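# Seat the caster fully onto the post's end

## Task

Press the caster onto the end of the post until it is fully seated and stays on by itself, with both caster and post left on the table.

## Robot and tools

Robot: two UR-type arms, left_arm and right_arm, each ending in a sixteen-motor hand (left_arm carries a left hand, right_arm a right hand). Bases, scene frame: left_arm at (-0.037, +0.484, +0.037) m, right_arm at (+0.018, -0.327, +0.036) m. The post is fixed to the floor behind the arms. A loose object may get an occasional brief shove from outside.

Frames. Scene frame: origin at table-top height midway between the nominal bases, +z up, +x out over the table, left_arm on +y. Reported hand positions (m), quaternions (wxyz) and velocities use the scene frame. Commanded offsets use the current Hand target's own axes. Hand point axes (right hand): +z runs along straight fingers toward the tips, +x across the palm away from the thumb, +y out of the palm face (palm surface at y = -0.063). On the left hand +x points toward the thumb. A rigid mast near the wrist on the palm side can strike things.

The 48-number row (one list covering both arms, every number in [-1, 1]): left_arm dx, dy, dz, rx, ry, rz; then 16 left hand motor goals; left current_limit, speed; then the same 24 for right_arm. Motor order per hand: index_mcp, index_abd, index_pip, index_dip, thumb_cmc, thumb_axl, thumb_mcp, thumb_ipl, middle_mcp, middle_abd, middle_pip, middle_dip, ring_mcp, ring_abd, ring_pip, ring_dip. Pose numbers are offsets, not poses: they count from the Hand target at the start of the action or move, in that target's axes; 1.0 = 0.6 m of travel or 180 degrees; rx, ry, rz form a single rotation vector. Every row of an action counts from that same start, so resending an offset moves further. All six pose numbers at 0 means no new request for that arm. Motor numbers are absolute goal angles scaled between each hinge's stops (straight values: _mcp -0.75, _abd 0.00, _pip -0.58, _dip -0.70, thumb_cmc -0.71, thumb_axl -0.68, thumb_mcp -0.23, thumb_ipl -0.17); toward +1 fingers curl toward the palm. A 0 in the hand columns is a real goal, so to keep a hand unchanged copy back its hand_goal, hand_current_limit and hand_speed. current_limit maps -1..+1 to 0..550 mA (start +0.4); speed sets the set-point rate as (speed+1)/2 of 8.5 rad/s (start -0.6). Values stay until rewritten.

Tools:
- execute_actions(actions, cameras): up to 15 rows per action, each row one 1/30 s step; short tables repeat their final row up to step 15. An empty list with no cameras given returns all images.
- move(target, speed, blend, stop_force, zero, blocking, cameras): a straight-line path for each hand point toward one row or up to 15 rows, all offsets counted from the same starting Hand targets. speed in m/s (0.002 to 3.6, default 0.25; turns at twice that in rad/s), capped at 10 s. blend in m rounds corners. stop_force in N (3 to 120) ends an arm's path on sensed push; go slowly (around 0.005 m/s) when using it, and keep tool numbers identical across listed targets. zero (default true) re-zeroes before the move. blocking=false cannot be combined with stop_force. The result adds a move: line (done, off_target, moving, held, fault; limits=paced or held).
- wait(seconds): runs the scene without new commands.
- stop: brakes a running move.
- zoom_image(camera, region [x0,y0,x1,y1], max 504x504 pixels) on the newest images.
- zero_wrist_force(arm).
- read_manual(section): licence texts only.
- finished_scene: ends the scene for good; the caster must stay seated with the robot away.

Cameras: cam_head_left, cam_head_right, cam_high, cam_low, cam_left_wrist, cam_right_wrist, each 672x504.

Results: end-effector pose and velocities, Hand target (next offsets start here; the hand often rests a bit short, so add the gap as an offset), joint positions and torques, Wrist force/torque in hand axes plus a peak line, and per motor hand_goal, hand_measured, hand_current_ma, hand_state (moving, goal, blocked, overload).

Cautions: orientation commands are clipped to within 32 degrees of the measured one per step. Arms are stiff: pushing even slightly beyond a firm contact can trigger a fault stop (contact torque at a joint limit, about 150 N net force, or the joint straying from its plan), freezing the arm for 10 s; wrist load limits are 26.6 N m. Heat from long pushes or stretched poses can trip an over-temperature stop. Motors at 495 mA or more for 5 s shut down. Keep arms clear of each other; a hand closing on the other hand counts as an inter-arm press. Avoid fast contact, slamming, dropping the caster even slightly, releasing it while it moves, and anything leaving the table. Paths near an arm's base axis are refused or swing the elbow. After a HAND FAULT line, further calls in that reply do not run.

Each tool is called after ">>>" as a command line: name --argument value for each argument, lists and objects as JSON in quotes; but a table of rows of numbers goes row by row, as --pt "numbers of a row", without its own name.

## Session

>>> execute_actions --actions '[]'

Scene clock: 0.00 s.
left_arm: end_effector_position=(+0.6817, +0.1295, +0.2620) hand_goal=(-0.754, +0.000, -0.576, -0.696, -0.714, -0.678, -0.226, -0.168, -0.754, +0.000, -0.576, -0.696, -0.754, +0.000, -0.576, -0.696) hand_measured=(-0.7535, +0.0008, -0.5770, -0.6958, -0.7142, -0.6777, -0.2262, -0.1681, -0.7535, +0.0008, -0.5770, -0.6958, -0.7535, -0.0007, -0.5770, -0.6958) hand_current_ma=(+0, +9, -4, +10, -5, -10, -12, +4, -10, +6, -5, +0, +3, +2, -3, +1) hand_state=(goal, goal, goal, goal, goal, goal, goal, goal, goal, goal, goal, goal, goal, goal, goal, goal) hand_current_limit=0.40 hand_speed=-0.60 end_effector_quat_wxyz=(+0.481, +0.087, +0.869, +0.077) | right_arm: end_effector_position=(+0.1943, -0.0063, +0.2867) hand_goal=(-0.754, +0.000, -0.576, -0.696, -0.714, -0.678, -0.226, -0.168, -0.754, +0.000, -0.576, -0.696, -0.754, +0.000, -0.576, -0.696) hand_measured=(-0.7535, +0.0008, -0.5757, -0.6958, -0.7142, -0.6767, -0.2252, -0.1681, -0.7535, -0.0007, -0.5770, -0.6958, -0.7535, -0.0007, -0.5770, -0.6958) hand_current_ma=(+4, +5, -11, -2, -4, +3, -1, -8, -11, +4, +1, -5, +3, +6, -12, +15) hand_state=(goal, goal, goal, goal, goal, goal, goal, goal, goal, goal, goal, goal, goal, goal, goal, goal) hand_current_limit=0.40 hand_speed=-0.60 end_effector_quat_wxyz=(+0.321, -0.020, +0.925, -0.204)
Joint positions: left_arm=[2.589 -2.325 -1.37 -0.082 2.052 -1.641] | right_arm=[1.122 -2.018 2.286 -1.76 -2.348 -0.475]
Joint velocities: within noise
Joint torques (N m): no reading
Wrist force (N): no reading
Wrist torque (N m): no reading
Wrist force, peak (N): no reading
Hand target: left_arm +0.6817, +0.1295, +0.2620; +0.481, +0.087, +0.869, +0.077 | right_arm +0.1943, -0.0063, +0.2867; +0.321, -0.020, +0.925, -0.204

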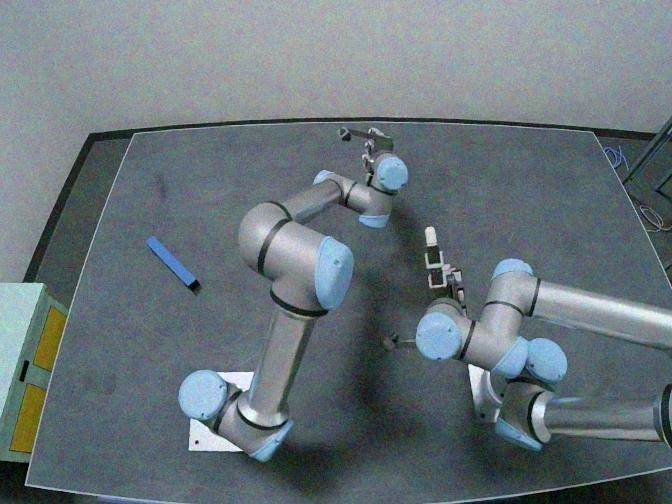

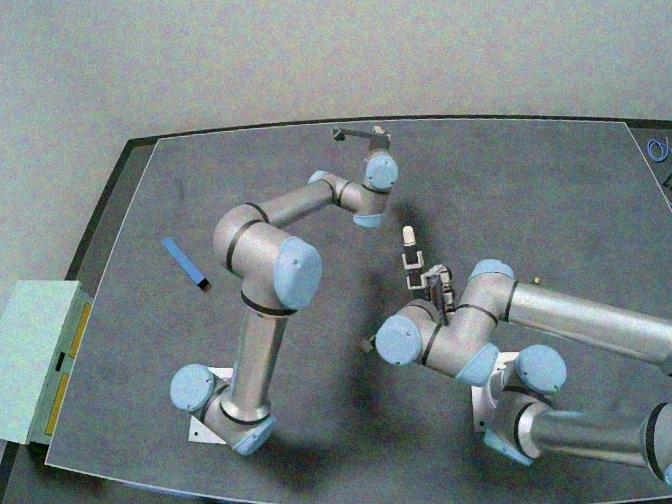

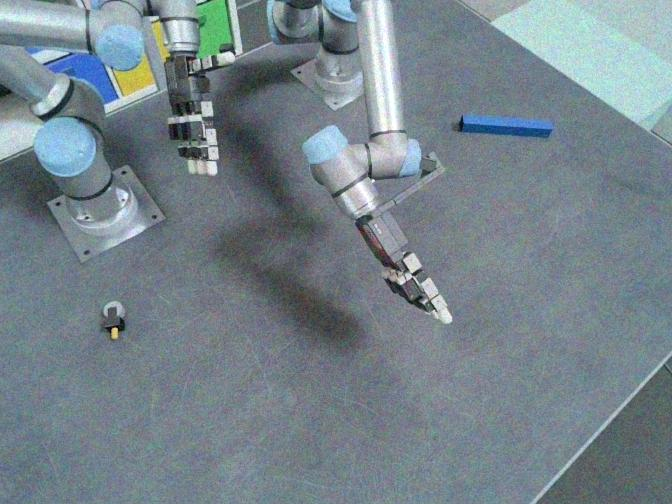

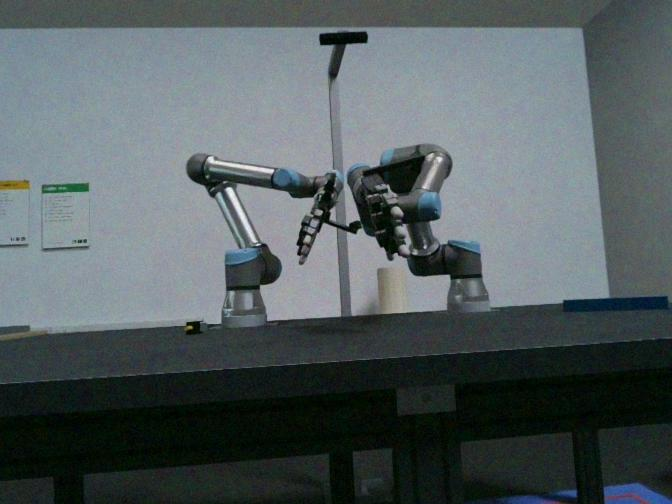

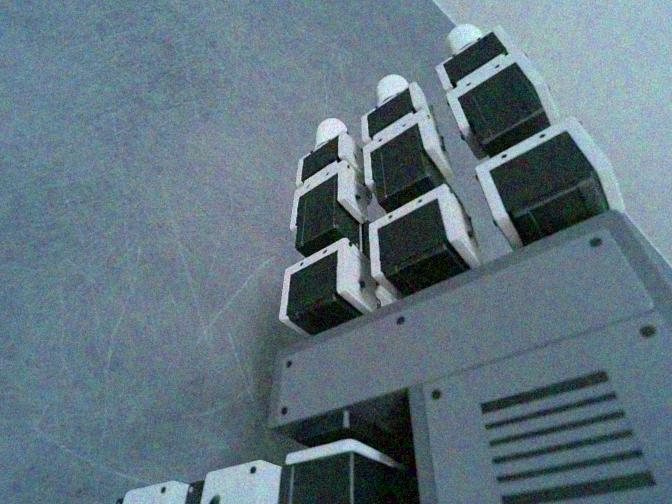

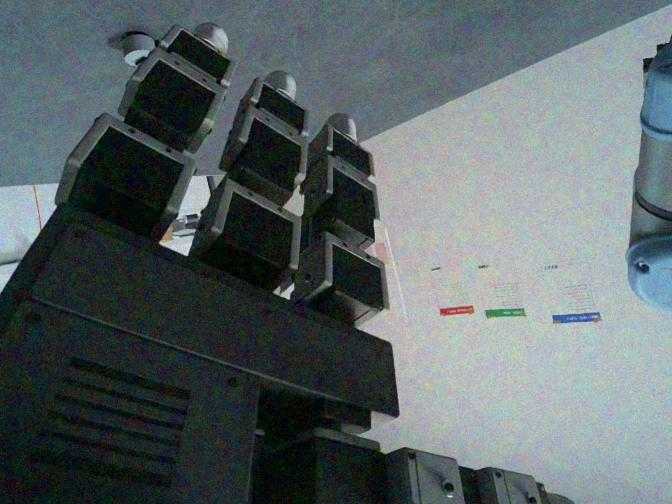

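>>> zoom_image --camera "cam_high" --region '[73, 270, 153, 350]'

>>> zoom_image --camera "cam_high" --region '[440, 80, 580, 170]'

>>> zoom_image --camera "cam_head_left" --region '[130, 220, 220, 300]'

>>> zoom_image --camera "cam_head_right" --region '[500, 230, 600, 330]'

>>> zoom_image --camera "cam_low" --region '[160, 300, 240, 350]'

>>> zoom_image --camera "cam_low" --region '[540, 280, 672, 330]'

Scaled by 6.300 from the camera's image (finer frame: 960x720).

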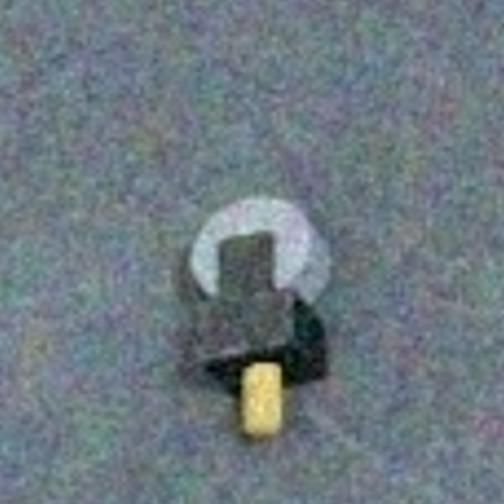

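Scaled by 3.600 from the camera's image (finer frame: 960x720).

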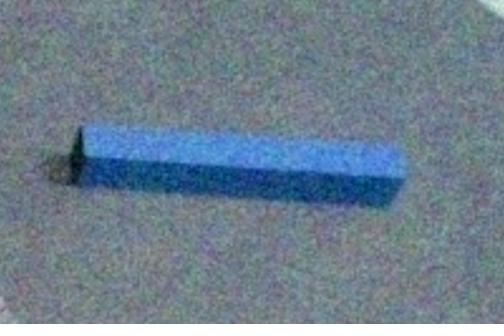

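Scaled by 5.600 from the camera's image (finer frame: 960x720).

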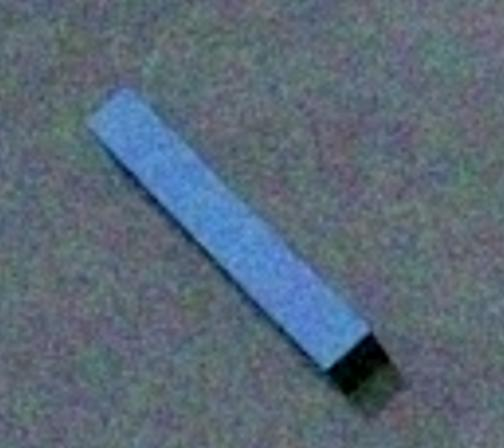

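Scaled by 5.040 from the camera's image (finer frame: 960x720).

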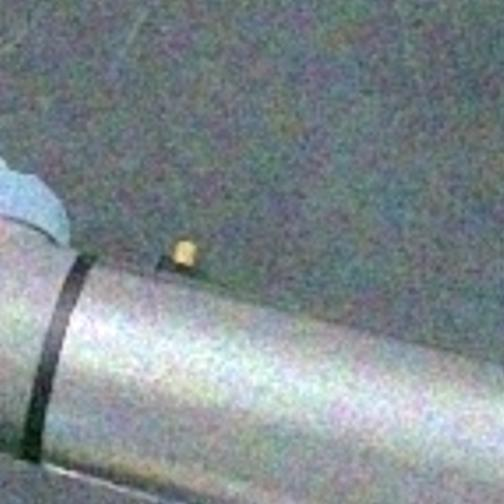

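Scaled by 6.300 from the camera's image (finer frame: 960x720).

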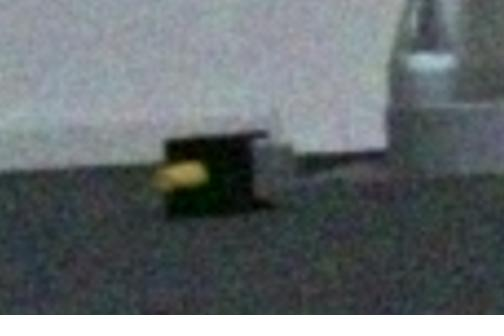

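Scaled by 3.818 from the camera's image (finer frame: 960x720).

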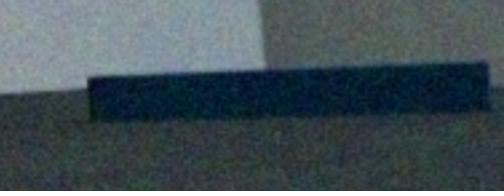

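>>> move --target '[0,0,0,0,0,0,-0.754,0,-0.576,-0.696,-0.714,-0.678,-0.226,-0.168,-0.754,0,-0.576,-0.696,-0.754,0,-0.576,-0.696,0.4,-0.6,-0.0977,-0.324,0.4157,0.060,0.2696,0.485,-0.754,0,-0.576,-0.696,-0.714,-0.678,-0.226,-0.168,-0.754,0,-0.576,-0.696,-0.754,0,-0.576,-0.696,0.4,-0.6]' --speed 0.2 --cameras '["all"]'

Scene clock: 218.13 s.
left_arm: end_effector_position=(+0.6817, +0.1295, +0.2620) hand_goal=(-0.754, +0.000, -0.576, -0.696, -0.714, -0.678, -0.226, -0.168, -0.754, +0.000, -0.576, -0.696, -0.754, +0.000, -0.576, -0.696) hand_measured=(-0.7535, -0.0007, -0.5770, -0.6958, -0.7142, -0.6767, -0.2252, -0.1681, -0.7535, -0.0007, -0.5770, -0.6958, -0.7535, -0.0007, -0.5770, -0.6958) hand_current_ma=(+6, +6, +5, -3, -9, -2, -5, +4, -11, +0, -2, -10, -1, -8, +2, -7) hand_state=(goal, goal, goal, goal, goal, goal, goal, goal, goal, goal, goal, goal, goal, goal, goal, goal) hand_current_limit=0.40 hand_speed=-0.60 end_effector_quat_wxyz=(+0.481, +0.087, +0.869, +0.077) | right_arm: end_effector_position=(+0.3727, -0.2653, +0.2197) hand_goal=(-0.754, +0.000, -0.576, -0.696, -0.714, -0.678, -0.226, -0.168, -0.754, +0.000, -0.576, -0.696, -0.754, +0.000, -0.576, -0.696) hand_measured=(-0.7486, -0.0007, -0.5782, -0.6958, -0.7117, -0.6767, -0.2212, -0.1672, -0.7474, -0.0007, -0.5757, -0.6945, -0.7486, -0.0007, -0.5770, -0.6958) hand_current_ma=(+10, +6, -14, -4, -7, +4, +0, -3, -6, +6, -14, -14, +12, +9, -12, +10) hand_state=(goal, goal, goal, goal, goal, goal, goal, goal, goal, goal, goal, goal, goal, goal, goal, goal) hand_current_limit=0.40 hand_speed=-0.60 end_effector_quat_wxyz=(+0.000, +0.707, +0.707, +0.000)
Joint positions: left_arm=[2.589 -2.325 -1.37 -0.082 2.052 -1.641] | right_arm=[-0.174 -2.136 2.415 -1.85 -1.571 -0.19]
Joint torques (N m): left_arm=[-0.57 47 20.68 2.98 0.6 -0.35] | right_arm=[-5.71 11 -39.24 -5.11 1.66 1.99]
Wrist force (N): left_arm=[0.0 -0.1 0.1] | right_arm=[0.6 -0.5 -2.0]
Wrist torque (N m): left_arm=[-0.03 0.00 0.01] | right_arm=[0.05 0.01 0.02]
Wrist force, peak (N): left_arm=[0.4 0.2 -0.3] | right_arm=[1.0 -0.1 -2.2]
Hand target: left_arm +0.6817, +0.1295, +0.2620; +0.481, +0.087, +0.869, +0.077 | right_arm +0.3727, -0.2653, +0.2196; +0.000, +0.707, +0.707, +0.000
Off the commanded pose: left_arm 0.000 m, 0 deg | right_arm 0.000 m, 0 deg.
move: done
cam_right_wrist: T_world_to_cam=[[0.60615, -0.79527, -0.01077, -0.39874], [-0.53833, -0.42021, 0.73049, -0.11643], [-0.58547, -0.43699, -0.68284, 0.38231]] pos_world=[0.40285, -0.19897, 0.34181]

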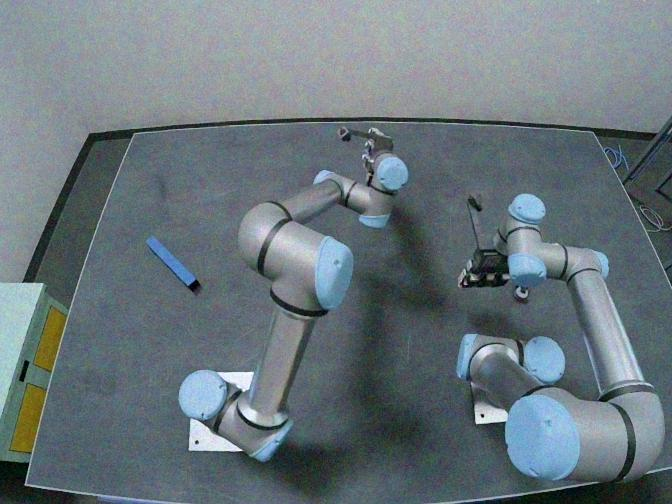

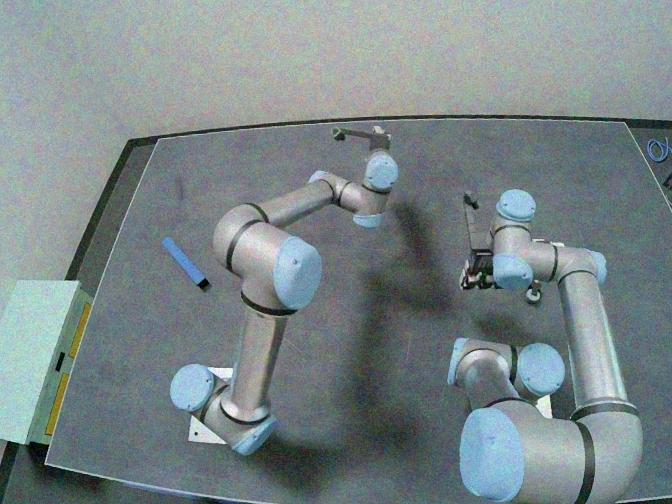

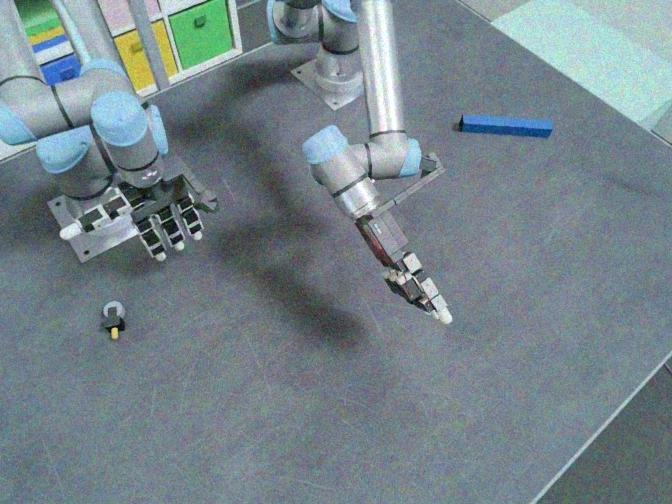

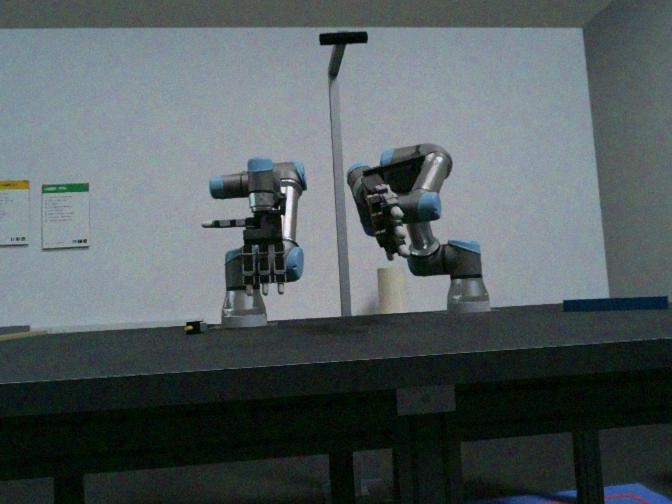

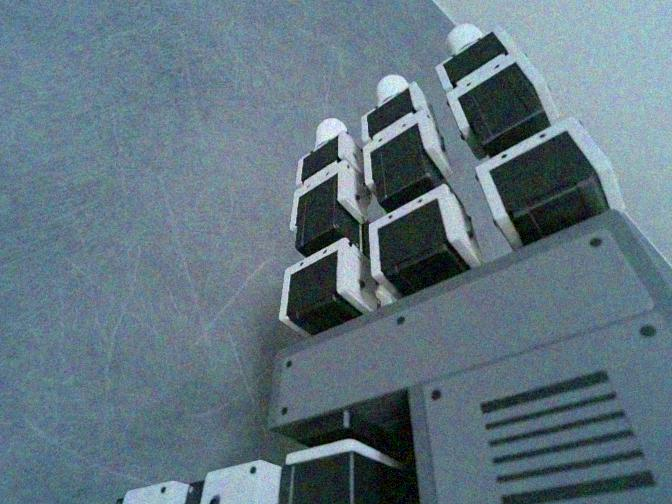

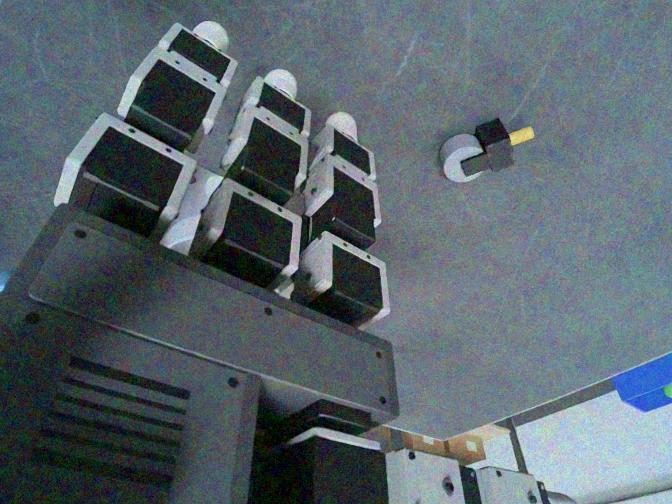

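>>> zoom_image --camera "cam_right_wrist" --region '[420, 95, 560, 200]'

>>> zoom_image --camera "cam_head_left" --region '[490, 270, 550, 315]'

>>> zoom_image --camera "cam_head_right" --region '[505, 270, 565, 315]'

Scaled by 3.600 from the camera's image (finer frame: 960x720).

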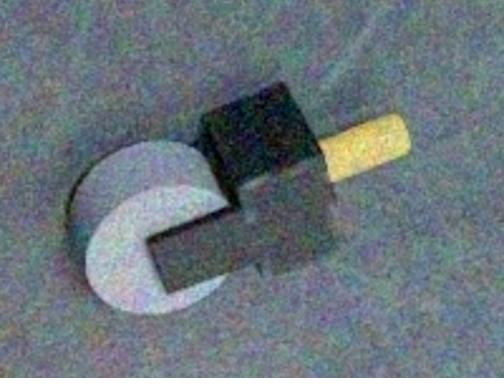

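Scaled by 8.400 from the camera's image (finer frame: 960x720).

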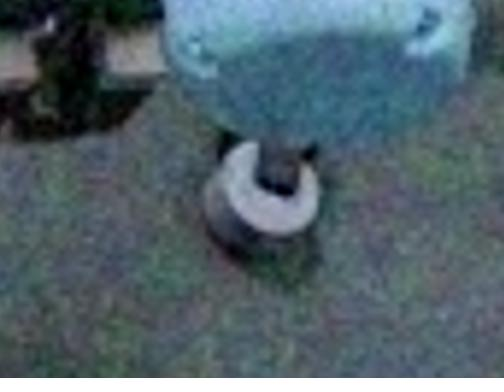

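Scaled by 8.400 from the camera's image (finer frame: 960x720).

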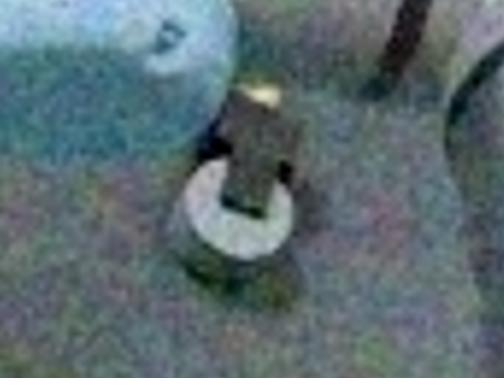

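>>> move --target '[0.5422,0.8768,-0.1623,0.2104,0.1138,-0.4399,-0.616,0,0.737,-0.696,0.657,-0.677,-0.112,-0.168,-0.616,0,0.737,-0.696,-0.9,0,-0.576,-0.696,0.4,-0.6,0,0,0,0,0,0,-0.754,0,-0.576,-0.696,-0.714,-0.678,-0.226,-0.168,-0.754,0,-0.576,-0.696,-0.754,0,-0.576,-0.696,0.4,-0.6]' --speed 0.25 --cameras '["all"]'

Scene clock: 322.87 s.
left_arm: end_effector_position=(+0.4697, +0.7098, +0.1600) hand_goal=(-0.616, +0.000, +0.736, -0.696, +0.656, -0.678, -0.112, -0.168, -0.616, +0.000, +0.736, -0.696, -0.900, +0.000, -0.576, -0.696) hand_measured=(-0.6112, -0.0007, +0.7331, -0.6958, +0.6509, -0.6798, -0.1084, -0.1681, -0.6100, -0.0007, +0.7318, -0.6958, -0.8909, +0.0008, -0.5705, -0.6958) hand_current_ma=(+6, +12, +0, +6, -7, -1, -5, +0, -8, +3, -7, +2, +3, +5, -10, -10) hand_state=(goal, goal, goal, goal, goal, goal, goal, goal, goal, goal, goal, goal, goal, goal, goal, goal) hand_current_limit=0.40 hand_speed=-0.60 end_effector_quat_wxyz=(+0.222, -0.348, +0.768, -0.489) | right_arm: end_effector_position=(+0.3727, -0.2653, +0.2196) hand_goal=(-0.754, +0.000, -0.576, -0.696, -0.714, -0.678, -0.226, -0.168, -0.754, +0.000, -0.576, -0.696, -0.754, +0.000, -0.576, -0.696) hand_measured=(-0.7474, +0.0008, -0.5770, -0.6958, -0.7104, -0.6767, -0.2203, -0.1672, -0.7486, -0.0007, -0.5770, -0.6945, -0.7474, -0.0007, -0.5770, -0.6958) hand_current_ma=(+9, +7, -15, -10, -11, +4, +3, -6, -1, -1, -9, -10, +9, +3, -11, +1) hand_state=(goal, goal, goal, goal, goal, goal, goal, goal, goal, goal, goal, goal, goal, goal, goal, goal) hand_current_limit=0.40 hand_speed=-0.60 end_effector_quat_wxyz=(+0.000, +0.707, +0.707, +0.000)
Joint positions: left_arm=[4.098 -1.837 -1.983 -1.184 0.458 -1.248] | right_arm=[-0.174 -2.136 2.415 -1.85 -1.571 -0.19]
Joint torques (N m): left_arm=[8.64 20.63 30.82 0.57 1.02 1.54] | right_arm=[-7.16 11.42 -37.95 -5.24 1.29 1.85]
Wrist force (N): left_arm=[1.6 0.4 1.3] | right_arm=[0.7 -0.5 -2.1]
Wrist torque (N m): left_arm=[0.41 0.08 -0.03] | right_arm=[0.07 0.00 0.03]
Wrist force, peak (N): left_arm=[1.7 0.5 1.3] | right_arm=[0.6 -0.9 -2.5]
Hand target: left_arm +0.4697, +0.7098, +0.1600; +0.222, -0.348, +0.768, -0.489 | right_arm +0.3727, -0.2653, +0.2196; +0.000, +0.707, +0.707, +0.000
Off the commanded pose: left_arm 0.000 m, 0 deg | right_arm 0.000 m, 0 deg.
move: done
cam_left_wrist: T_world_to_cam=[[0.73007, 0.41473, 0.54314, -0.75588], [-0.5815, -0.04046, 0.81254, 0.12815], [0.35896, -0.90904, 0.21163, 0.57021]] pos_world=[0.42168, 0.83702, 0.18575]
cam_right_wrist: T_world_to_cam=[[0.60587, -0.79549, -0.01091, -0.39869], [-0.53843, -0.42011, 0.73048, -0.11631], [-0.58567, -0.4367, -0.68285, 0.38252]] pos_world=[0.40296, -0.19897, 0.34181]

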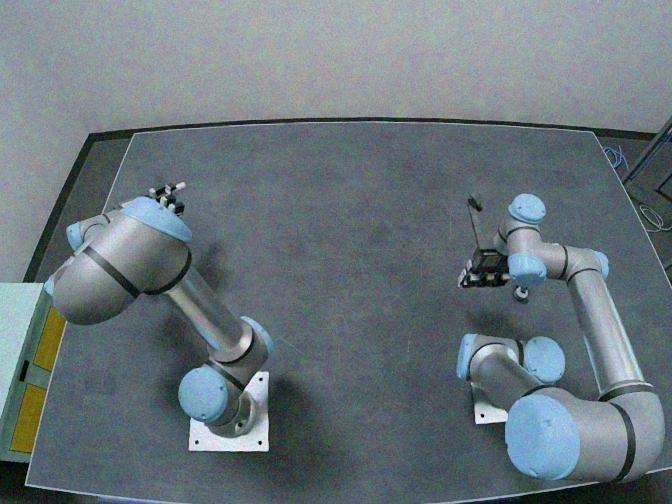

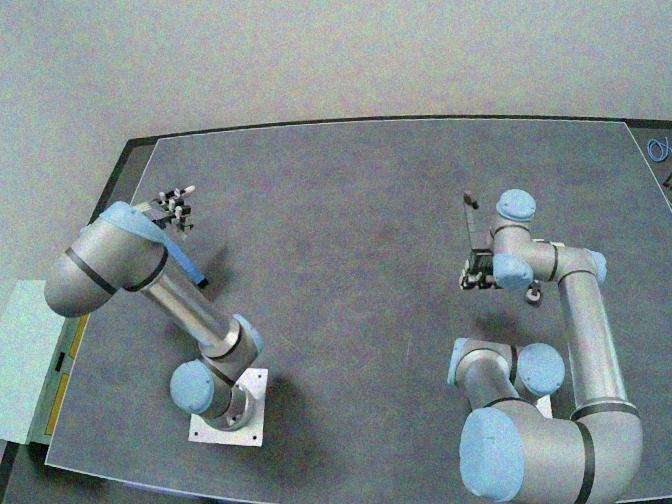

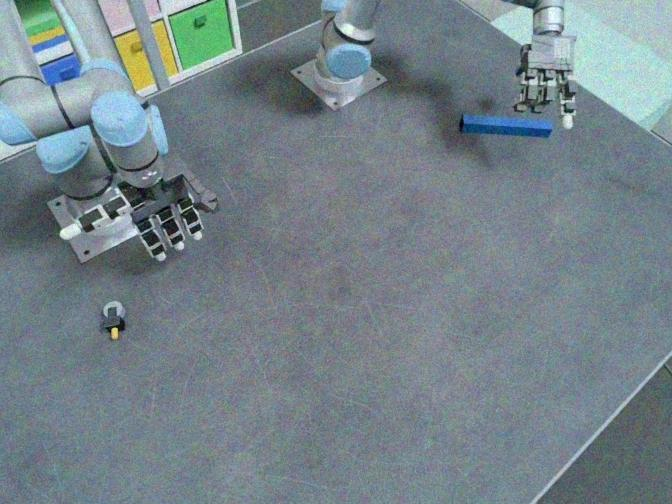

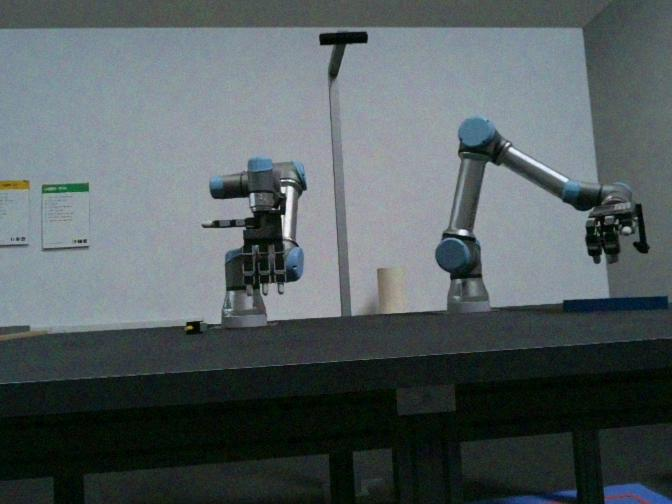

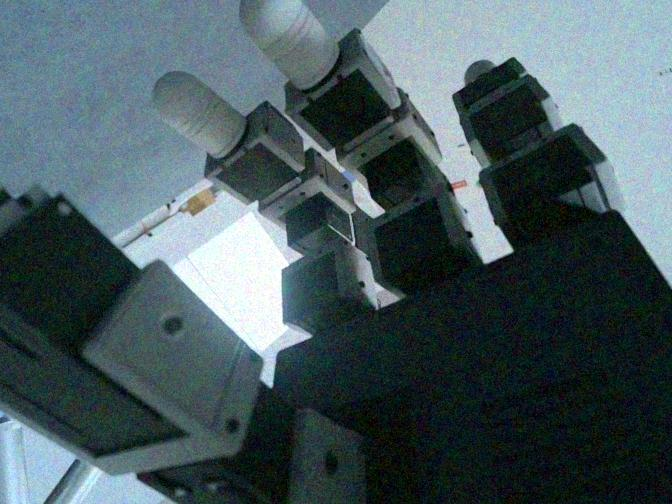

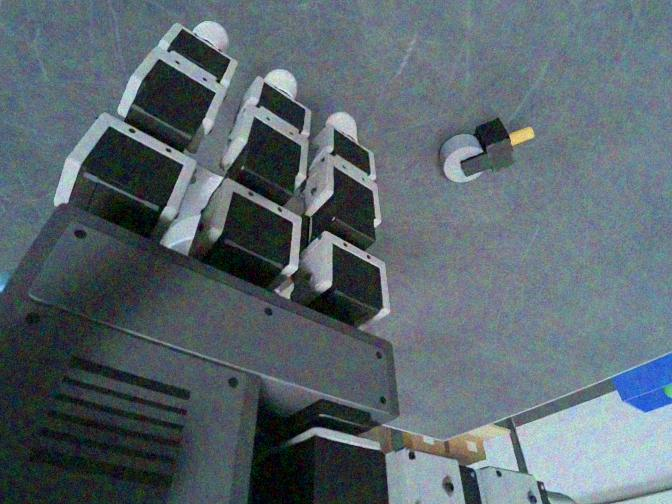

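>>> move --target '[0,0.1133,0.0528,0,0,0,-0.616,0,0.737,-0.696,0.657,-0.677,-0.112,-0.168,-0.616,0,0.737,-0.696,-0.9,0,-0.576,-0.696,0.4,-0.6,0,0,0,0,0,0,-0.754,0,-0.576,-0.696,-0.714,-0.678,-0.226,-0.168,-0.754,0,-0.576,-0.696,-0.754,0,-0.576,-0.696,0.4,-0.6]' --speed 0.12 --cameras '["cam_high","cam_low","cam_left_wrist","cam_head_right"]'

>>> zoom_image --camera "cam_high" --region '[430, 30, 600, 160]'

>>> zoom_image --camera "cam_low" --region '[530, 170, 672, 330]'

>>> zoom_image --camera "cam_head_right" --region '[120, 160, 230, 300]'

Scene clock: 335.73 s.
left_arm: end_effector_position=(+0.4696, +0.7098, +0.0851) hand_goal=(-0.616, +0.000, +0.736, -0.696, +0.656, -0.678, -0.112, -0.168, -0.616, +0.000, +0.736, -0.696, -0.900, +0.000, -0.576, -0.696) hand_measured=(-0.6112, +0.0008, +0.7331, -0.6958, +0.6521, -0.6798, -0.1084, -0.1681, -0.6112, -0.0007, +0.7318, -0.6958, -0.8897, -0.0007, -0.5705, -0.6958) hand_current_ma=(+13, +10, -6, -7, -13, -5, -7, +0, -9, +9, -15, -7, -11, +0, -4, -10) hand_state=(goal, goal, goal, goal, goal, goal, goal, goal, goal, goal, goal, goal, goal, goal, goal, goal) hand_current_limit=0.40 hand_speed=-0.60 end_effector_quat_wxyz=(+0.222, -0.348, +0.768, -0.489) | right_arm: end_effector_position=(+0.3727, -0.2653, +0.2196) hand_goal=(-0.754, +0.000, -0.576, -0.696, -0.714, -0.678, -0.226, -0.168, -0.754, +0.000, -0.576, -0.696, -0.754, +0.000, -0.576, -0.696) hand_measured=(-0.7486, -0.0007, -0.5770, -0.6958, -0.7117, -0.6777, -0.2212, -0.1681, -0.7474, -0.0007, -0.5770, -0.6958, -0.7486, +0.0008, -0.5757, -0.6971) hand_current_ma=(+6, +7, -4, -3, -13, +2, +9, +0, -15, +1, -6, -5, +11, +10, -9, +9) hand_state=(goal, goal, goal, goal, goal, goal, goal, goal, goal, goal, goal, goal, goal, goal, goal, goal) hand_current_limit=0.40 hand_speed=-0.60 end_effector_quat_wxyz=(+0.000, +0.707, +0.707, +0.000)
Joint positions: left_arm=[4.098 -1.975 -2.046 -0.984 0.458 -1.247] | right_arm=[-0.174 -2.136 2.415 -1.85 -1.571 -0.19]
Joint torques (N m): left_arm=[-8.5 23.73 2.38 4.06 -2.34 -2.2] | right_arm=[-7.47 11.46 -38.98 -5.16 1.34 1.29]
Wrist force (N): left_arm=[1.6 0.5 1.3] | right_arm=[0.6 -0.5 -2.3]
Wrist torque (N m): left_arm=[0.41 0.09 0.12] | right_arm=[0.09 0.02 0.01]
Wrist force, peak (N): left_arm=[1.5 1.2 1.8] | right_arm=[0.8 -0.4 -2.5]
Hand target: left_arm +0.4696, +0.7098, +0.0850; +0.222, -0.348, +0.768, -0.489 | right_arm +0.3727, -0.2653, +0.2196; +0.000, +0.707, +0.707, +0.000
Off the commanded pose: left_arm 0.000 m, 0 deg | right_arm 0.000 m, 0 deg.
move: done
cam_left_wrist: T_world_to_cam=[[0.73018, 0.41463, 0.54307, -0.7152], [-0.58144, -0.04035, 0.81259, 0.18889], [0.35884, -0.90909, 0.21162, 0.58624]] pos_world=[0.42168, 0.83712, 0.11085]
Images, in order (width x height): cam_head_right 672x504, cam_high 672x504, cam_low 672x504, cam_left_wrist 672x504.

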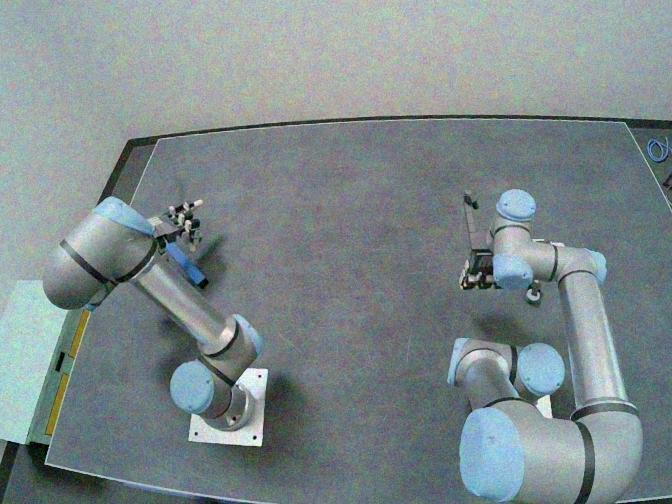

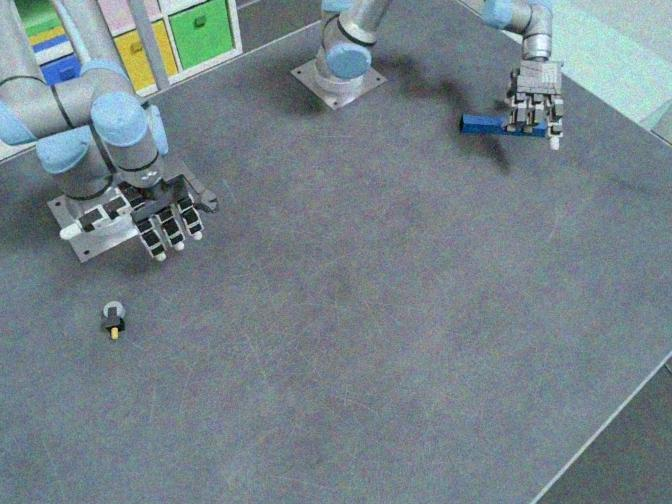

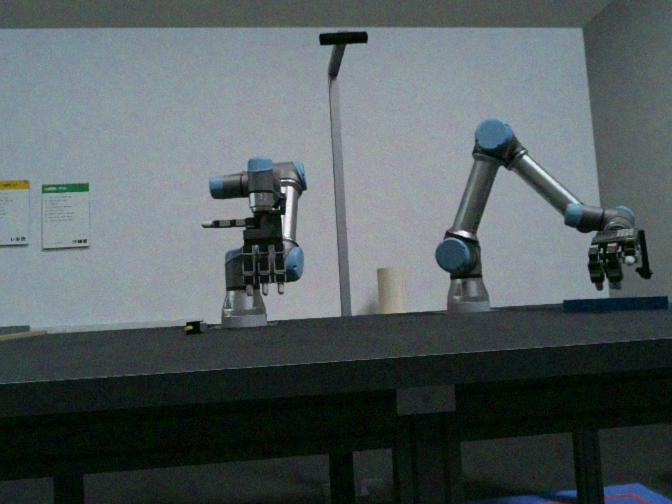

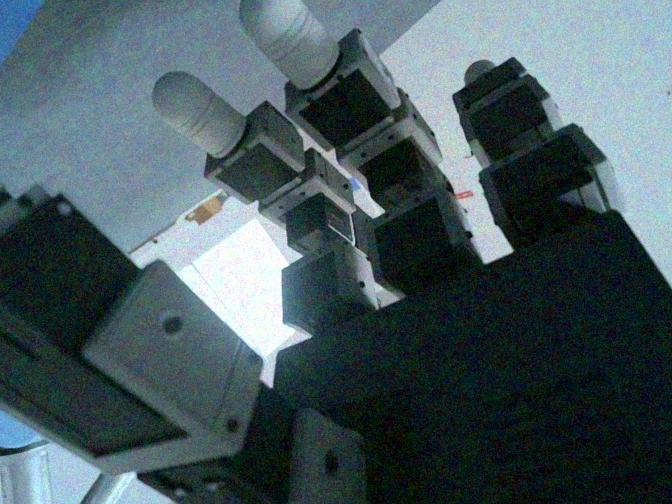

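Scaled by 2.965 from the camera's image (finer frame: 960x720).

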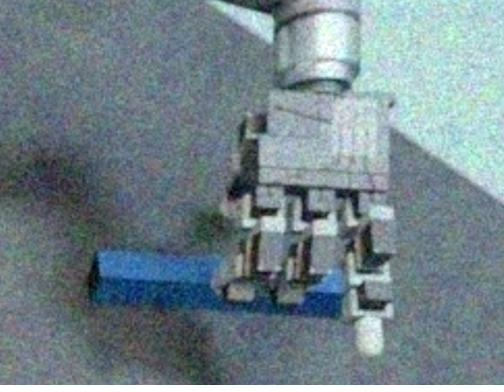

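Scaled by 3.150 from the camera's image (finer frame: 960x720).

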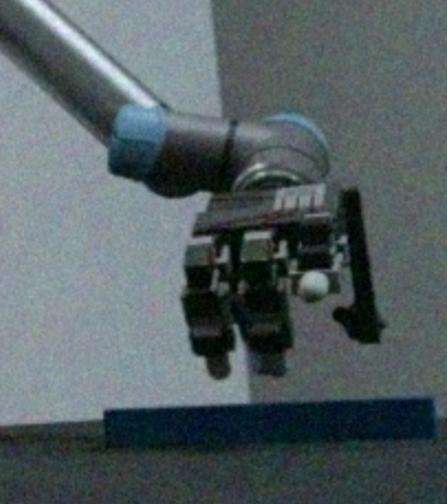

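Scaled by 3.600 from the camera's image (finer frame: 960x720).

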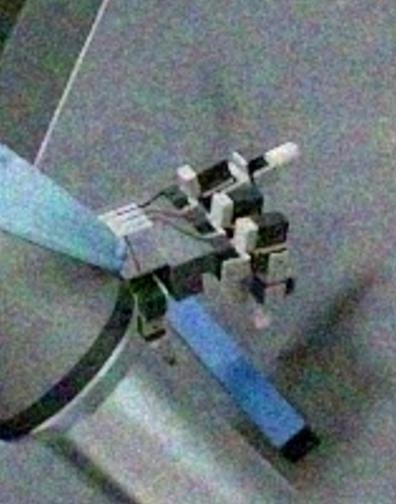

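>>> move --target '[0,0.0604,0.0282,0,0,0,-0.616,0,0.737,-0.696,0.657,-0.677,-0.112,-0.168,-0.616,0,0.737,-0.696,-0.9,0,-0.576,-0.696,0.4,-0.6,0,0,0,0,0,0,-0.754,0,-0.576,-0.696,-0.714,-0.678,-0.226,-0.168,-0.754,0,-0.576,-0.696,-0.754,0,-0.576,-0.696,0.4,-0.6]' --speed 0.05 --stop_force 4 --cameras '["cam_high","cam_low","cam_left_wrist","cam_head_right"]'

>>> zoom_image --camera "cam_high" --region '[430, 30, 600, 160]'

>>> zoom_image --camera "cam_low" --region '[550, 220, 672, 330]'

>>> zoom_image --camera "cam_head_right" --region '[120, 180, 230, 300]'

Scene clock: 350.40 s.
left_arm: end_effector_position=(+0.4696, +0.7098, +0.0450) hand_goal=(-0.616, +0.000, +0.736, -0.696, +0.656, -0.678, -0.112, -0.168, -0.616, +0.000, +0.736, -0.696, -0.900, +0.000, -0.576, -0.696) hand_measured=(-0.6112, +0.0008, +0.7344, -0.6958, +0.6509, -0.6798, -0.1084, -0.1681, -0.6100, -0.0007, +0.7318, -0.6958, -0.8897, -0.0007, -0.5705, -0.6958) hand_current_ma=(+7, +3, -10, +5, +0, -7, -13, +3, -9, +7, -8, -7, -7, +0, -12, -5) hand_state=(goal, goal, goal, goal, goal, goal, goal, goal, goal, goal, goal, goal, goal, goal, goal, goal) hand_current_limit=0.40 hand_speed=-0.60 end_effector_quat_wxyz=(+0.222, -0.348, +0.768, -0.489) | right_arm: end_effector_position=(+0.3727, -0.2653, +0.2196) hand_goal=(-0.754, +0.000, -0.576, -0.696, -0.714, -0.678, -0.226, -0.168, -0.754, +0.000, -0.576, -0.696, -0.754, +0.000, -0.576, -0.696) hand_measured=(-0.7474, -0.0021, -0.5770, -0.6958, -0.7117, -0.6777, -0.2212, -0.1681, -0.7474, -0.0007, -0.5770, -0.6958, -0.7474, -0.0007, -0.5770, -0.6958) hand_current_ma=(+4, +9, -14, -2, -12, -10, +3, +5, -4, +10, -4, -4, +11, -1, -13, +6) hand_state=(goal, goal, goal, goal, goal, goal, goal, goal, goal, goal, goal, goal, goal, goal, goal, goal) hand_current_limit=0.40 hand_speed=-0.60 end_effector_quat_wxyz=(+0.000, +0.707, +0.707, +0.000)
Joint positions: left_arm=[4.098 -2.06 -2.064 -0.88 0.458 -1.247] | right_arm=[-0.174 -2.136 2.415 -1.85 -1.571 -0.19]
Joint torques (N m): left_arm=[-7.78 24.45 0.34 4.05 -2.08 -2.22] | right_arm=[-8.21 11.13 -38.39 -5.14 1.62 0.97]
Wrist force (N): left_arm=[1.4 0.3 1.4] | right_arm=[0.6 -0.9 -2.1]
Wrist torque (N m): left_arm=[0.38 0.13 0.09] | right_arm=[0.01 0.02 0.02]
Wrist force, peak (N): left_arm=[1.9 0.4 1.4] | right_arm=[0.6 -0.7 -2.7]
Hand target: left_arm +0.4696, +0.7098, +0.0450; +0.222, -0.348, +0.768, -0.489 | right_arm +0.3727, -0.2653, +0.2196; +0.000, +0.707, +0.707, +0.000
Off the commanded pose: left_arm 0.000 m, 0 deg | right_arm 0.000 m, 0 deg.
move: done
cam_left_wrist: T_world_to_cam=[[0.73007, 0.41472, 0.54315, -0.69341], [-0.58156, -0.04034, 0.8125, 0.22151], [0.35886, -0.90906, 0.21174, 0.59459]] pos_world=[0.42168, 0.83702, 0.07075]
Images, in order (width x height): cam_head_right 672x504, cam_high 672x504, cam_low 672x504, cam_left_wrist 672x504.

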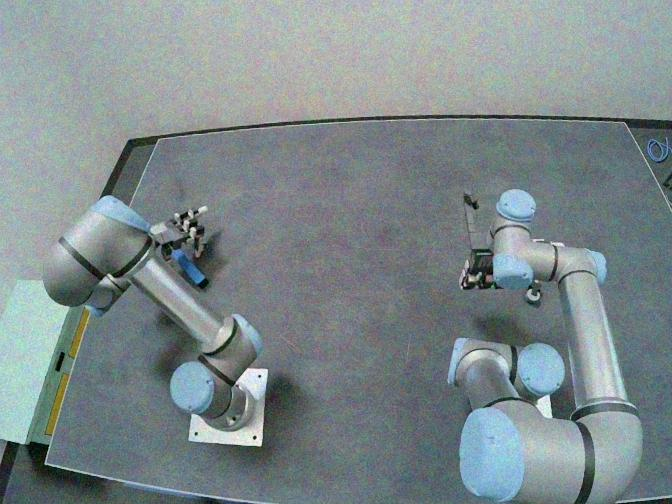

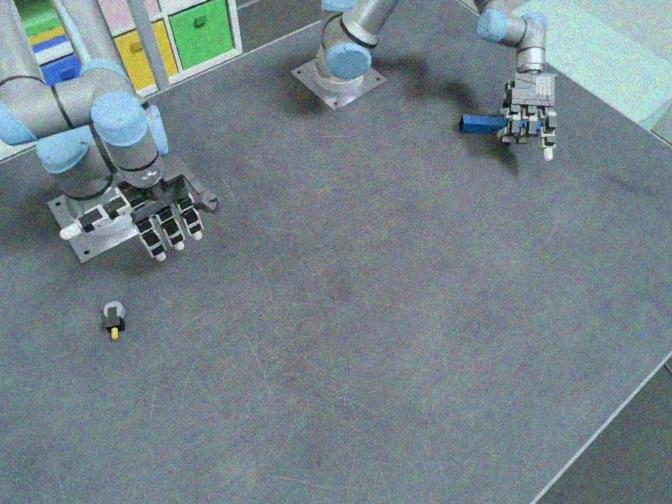

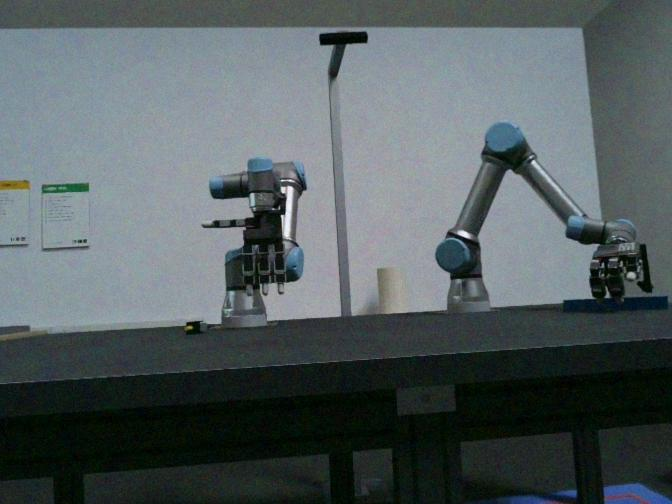

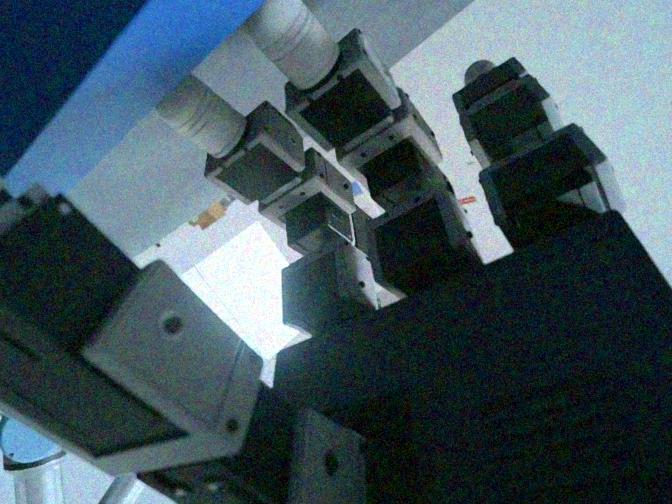

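Scaled by 2.965 from the camera's image (finer frame: 960x720).

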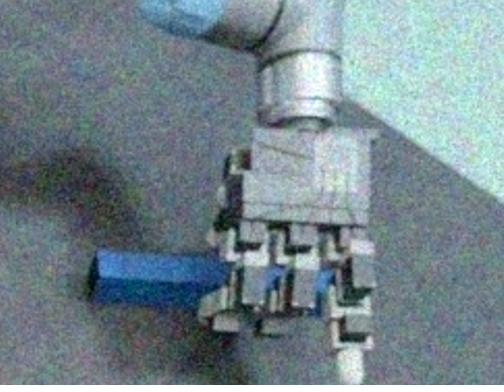

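Scaled by 4.131 from the camera's image (finer frame: 960x720).

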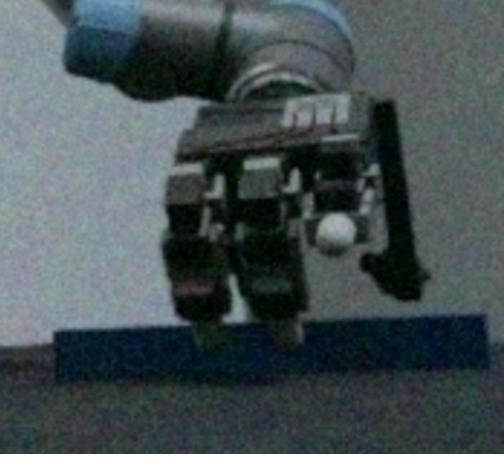

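Scaled by 4.200 from the camera's image (finer frame: 960x720).

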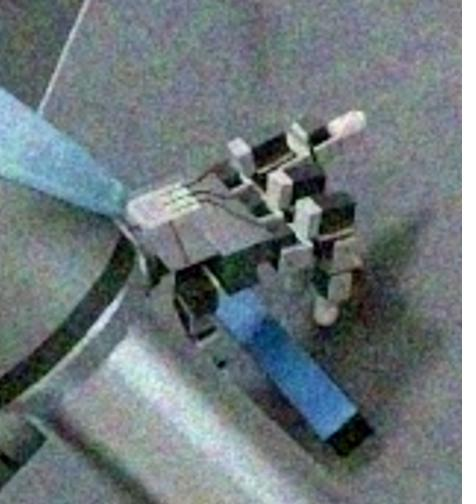

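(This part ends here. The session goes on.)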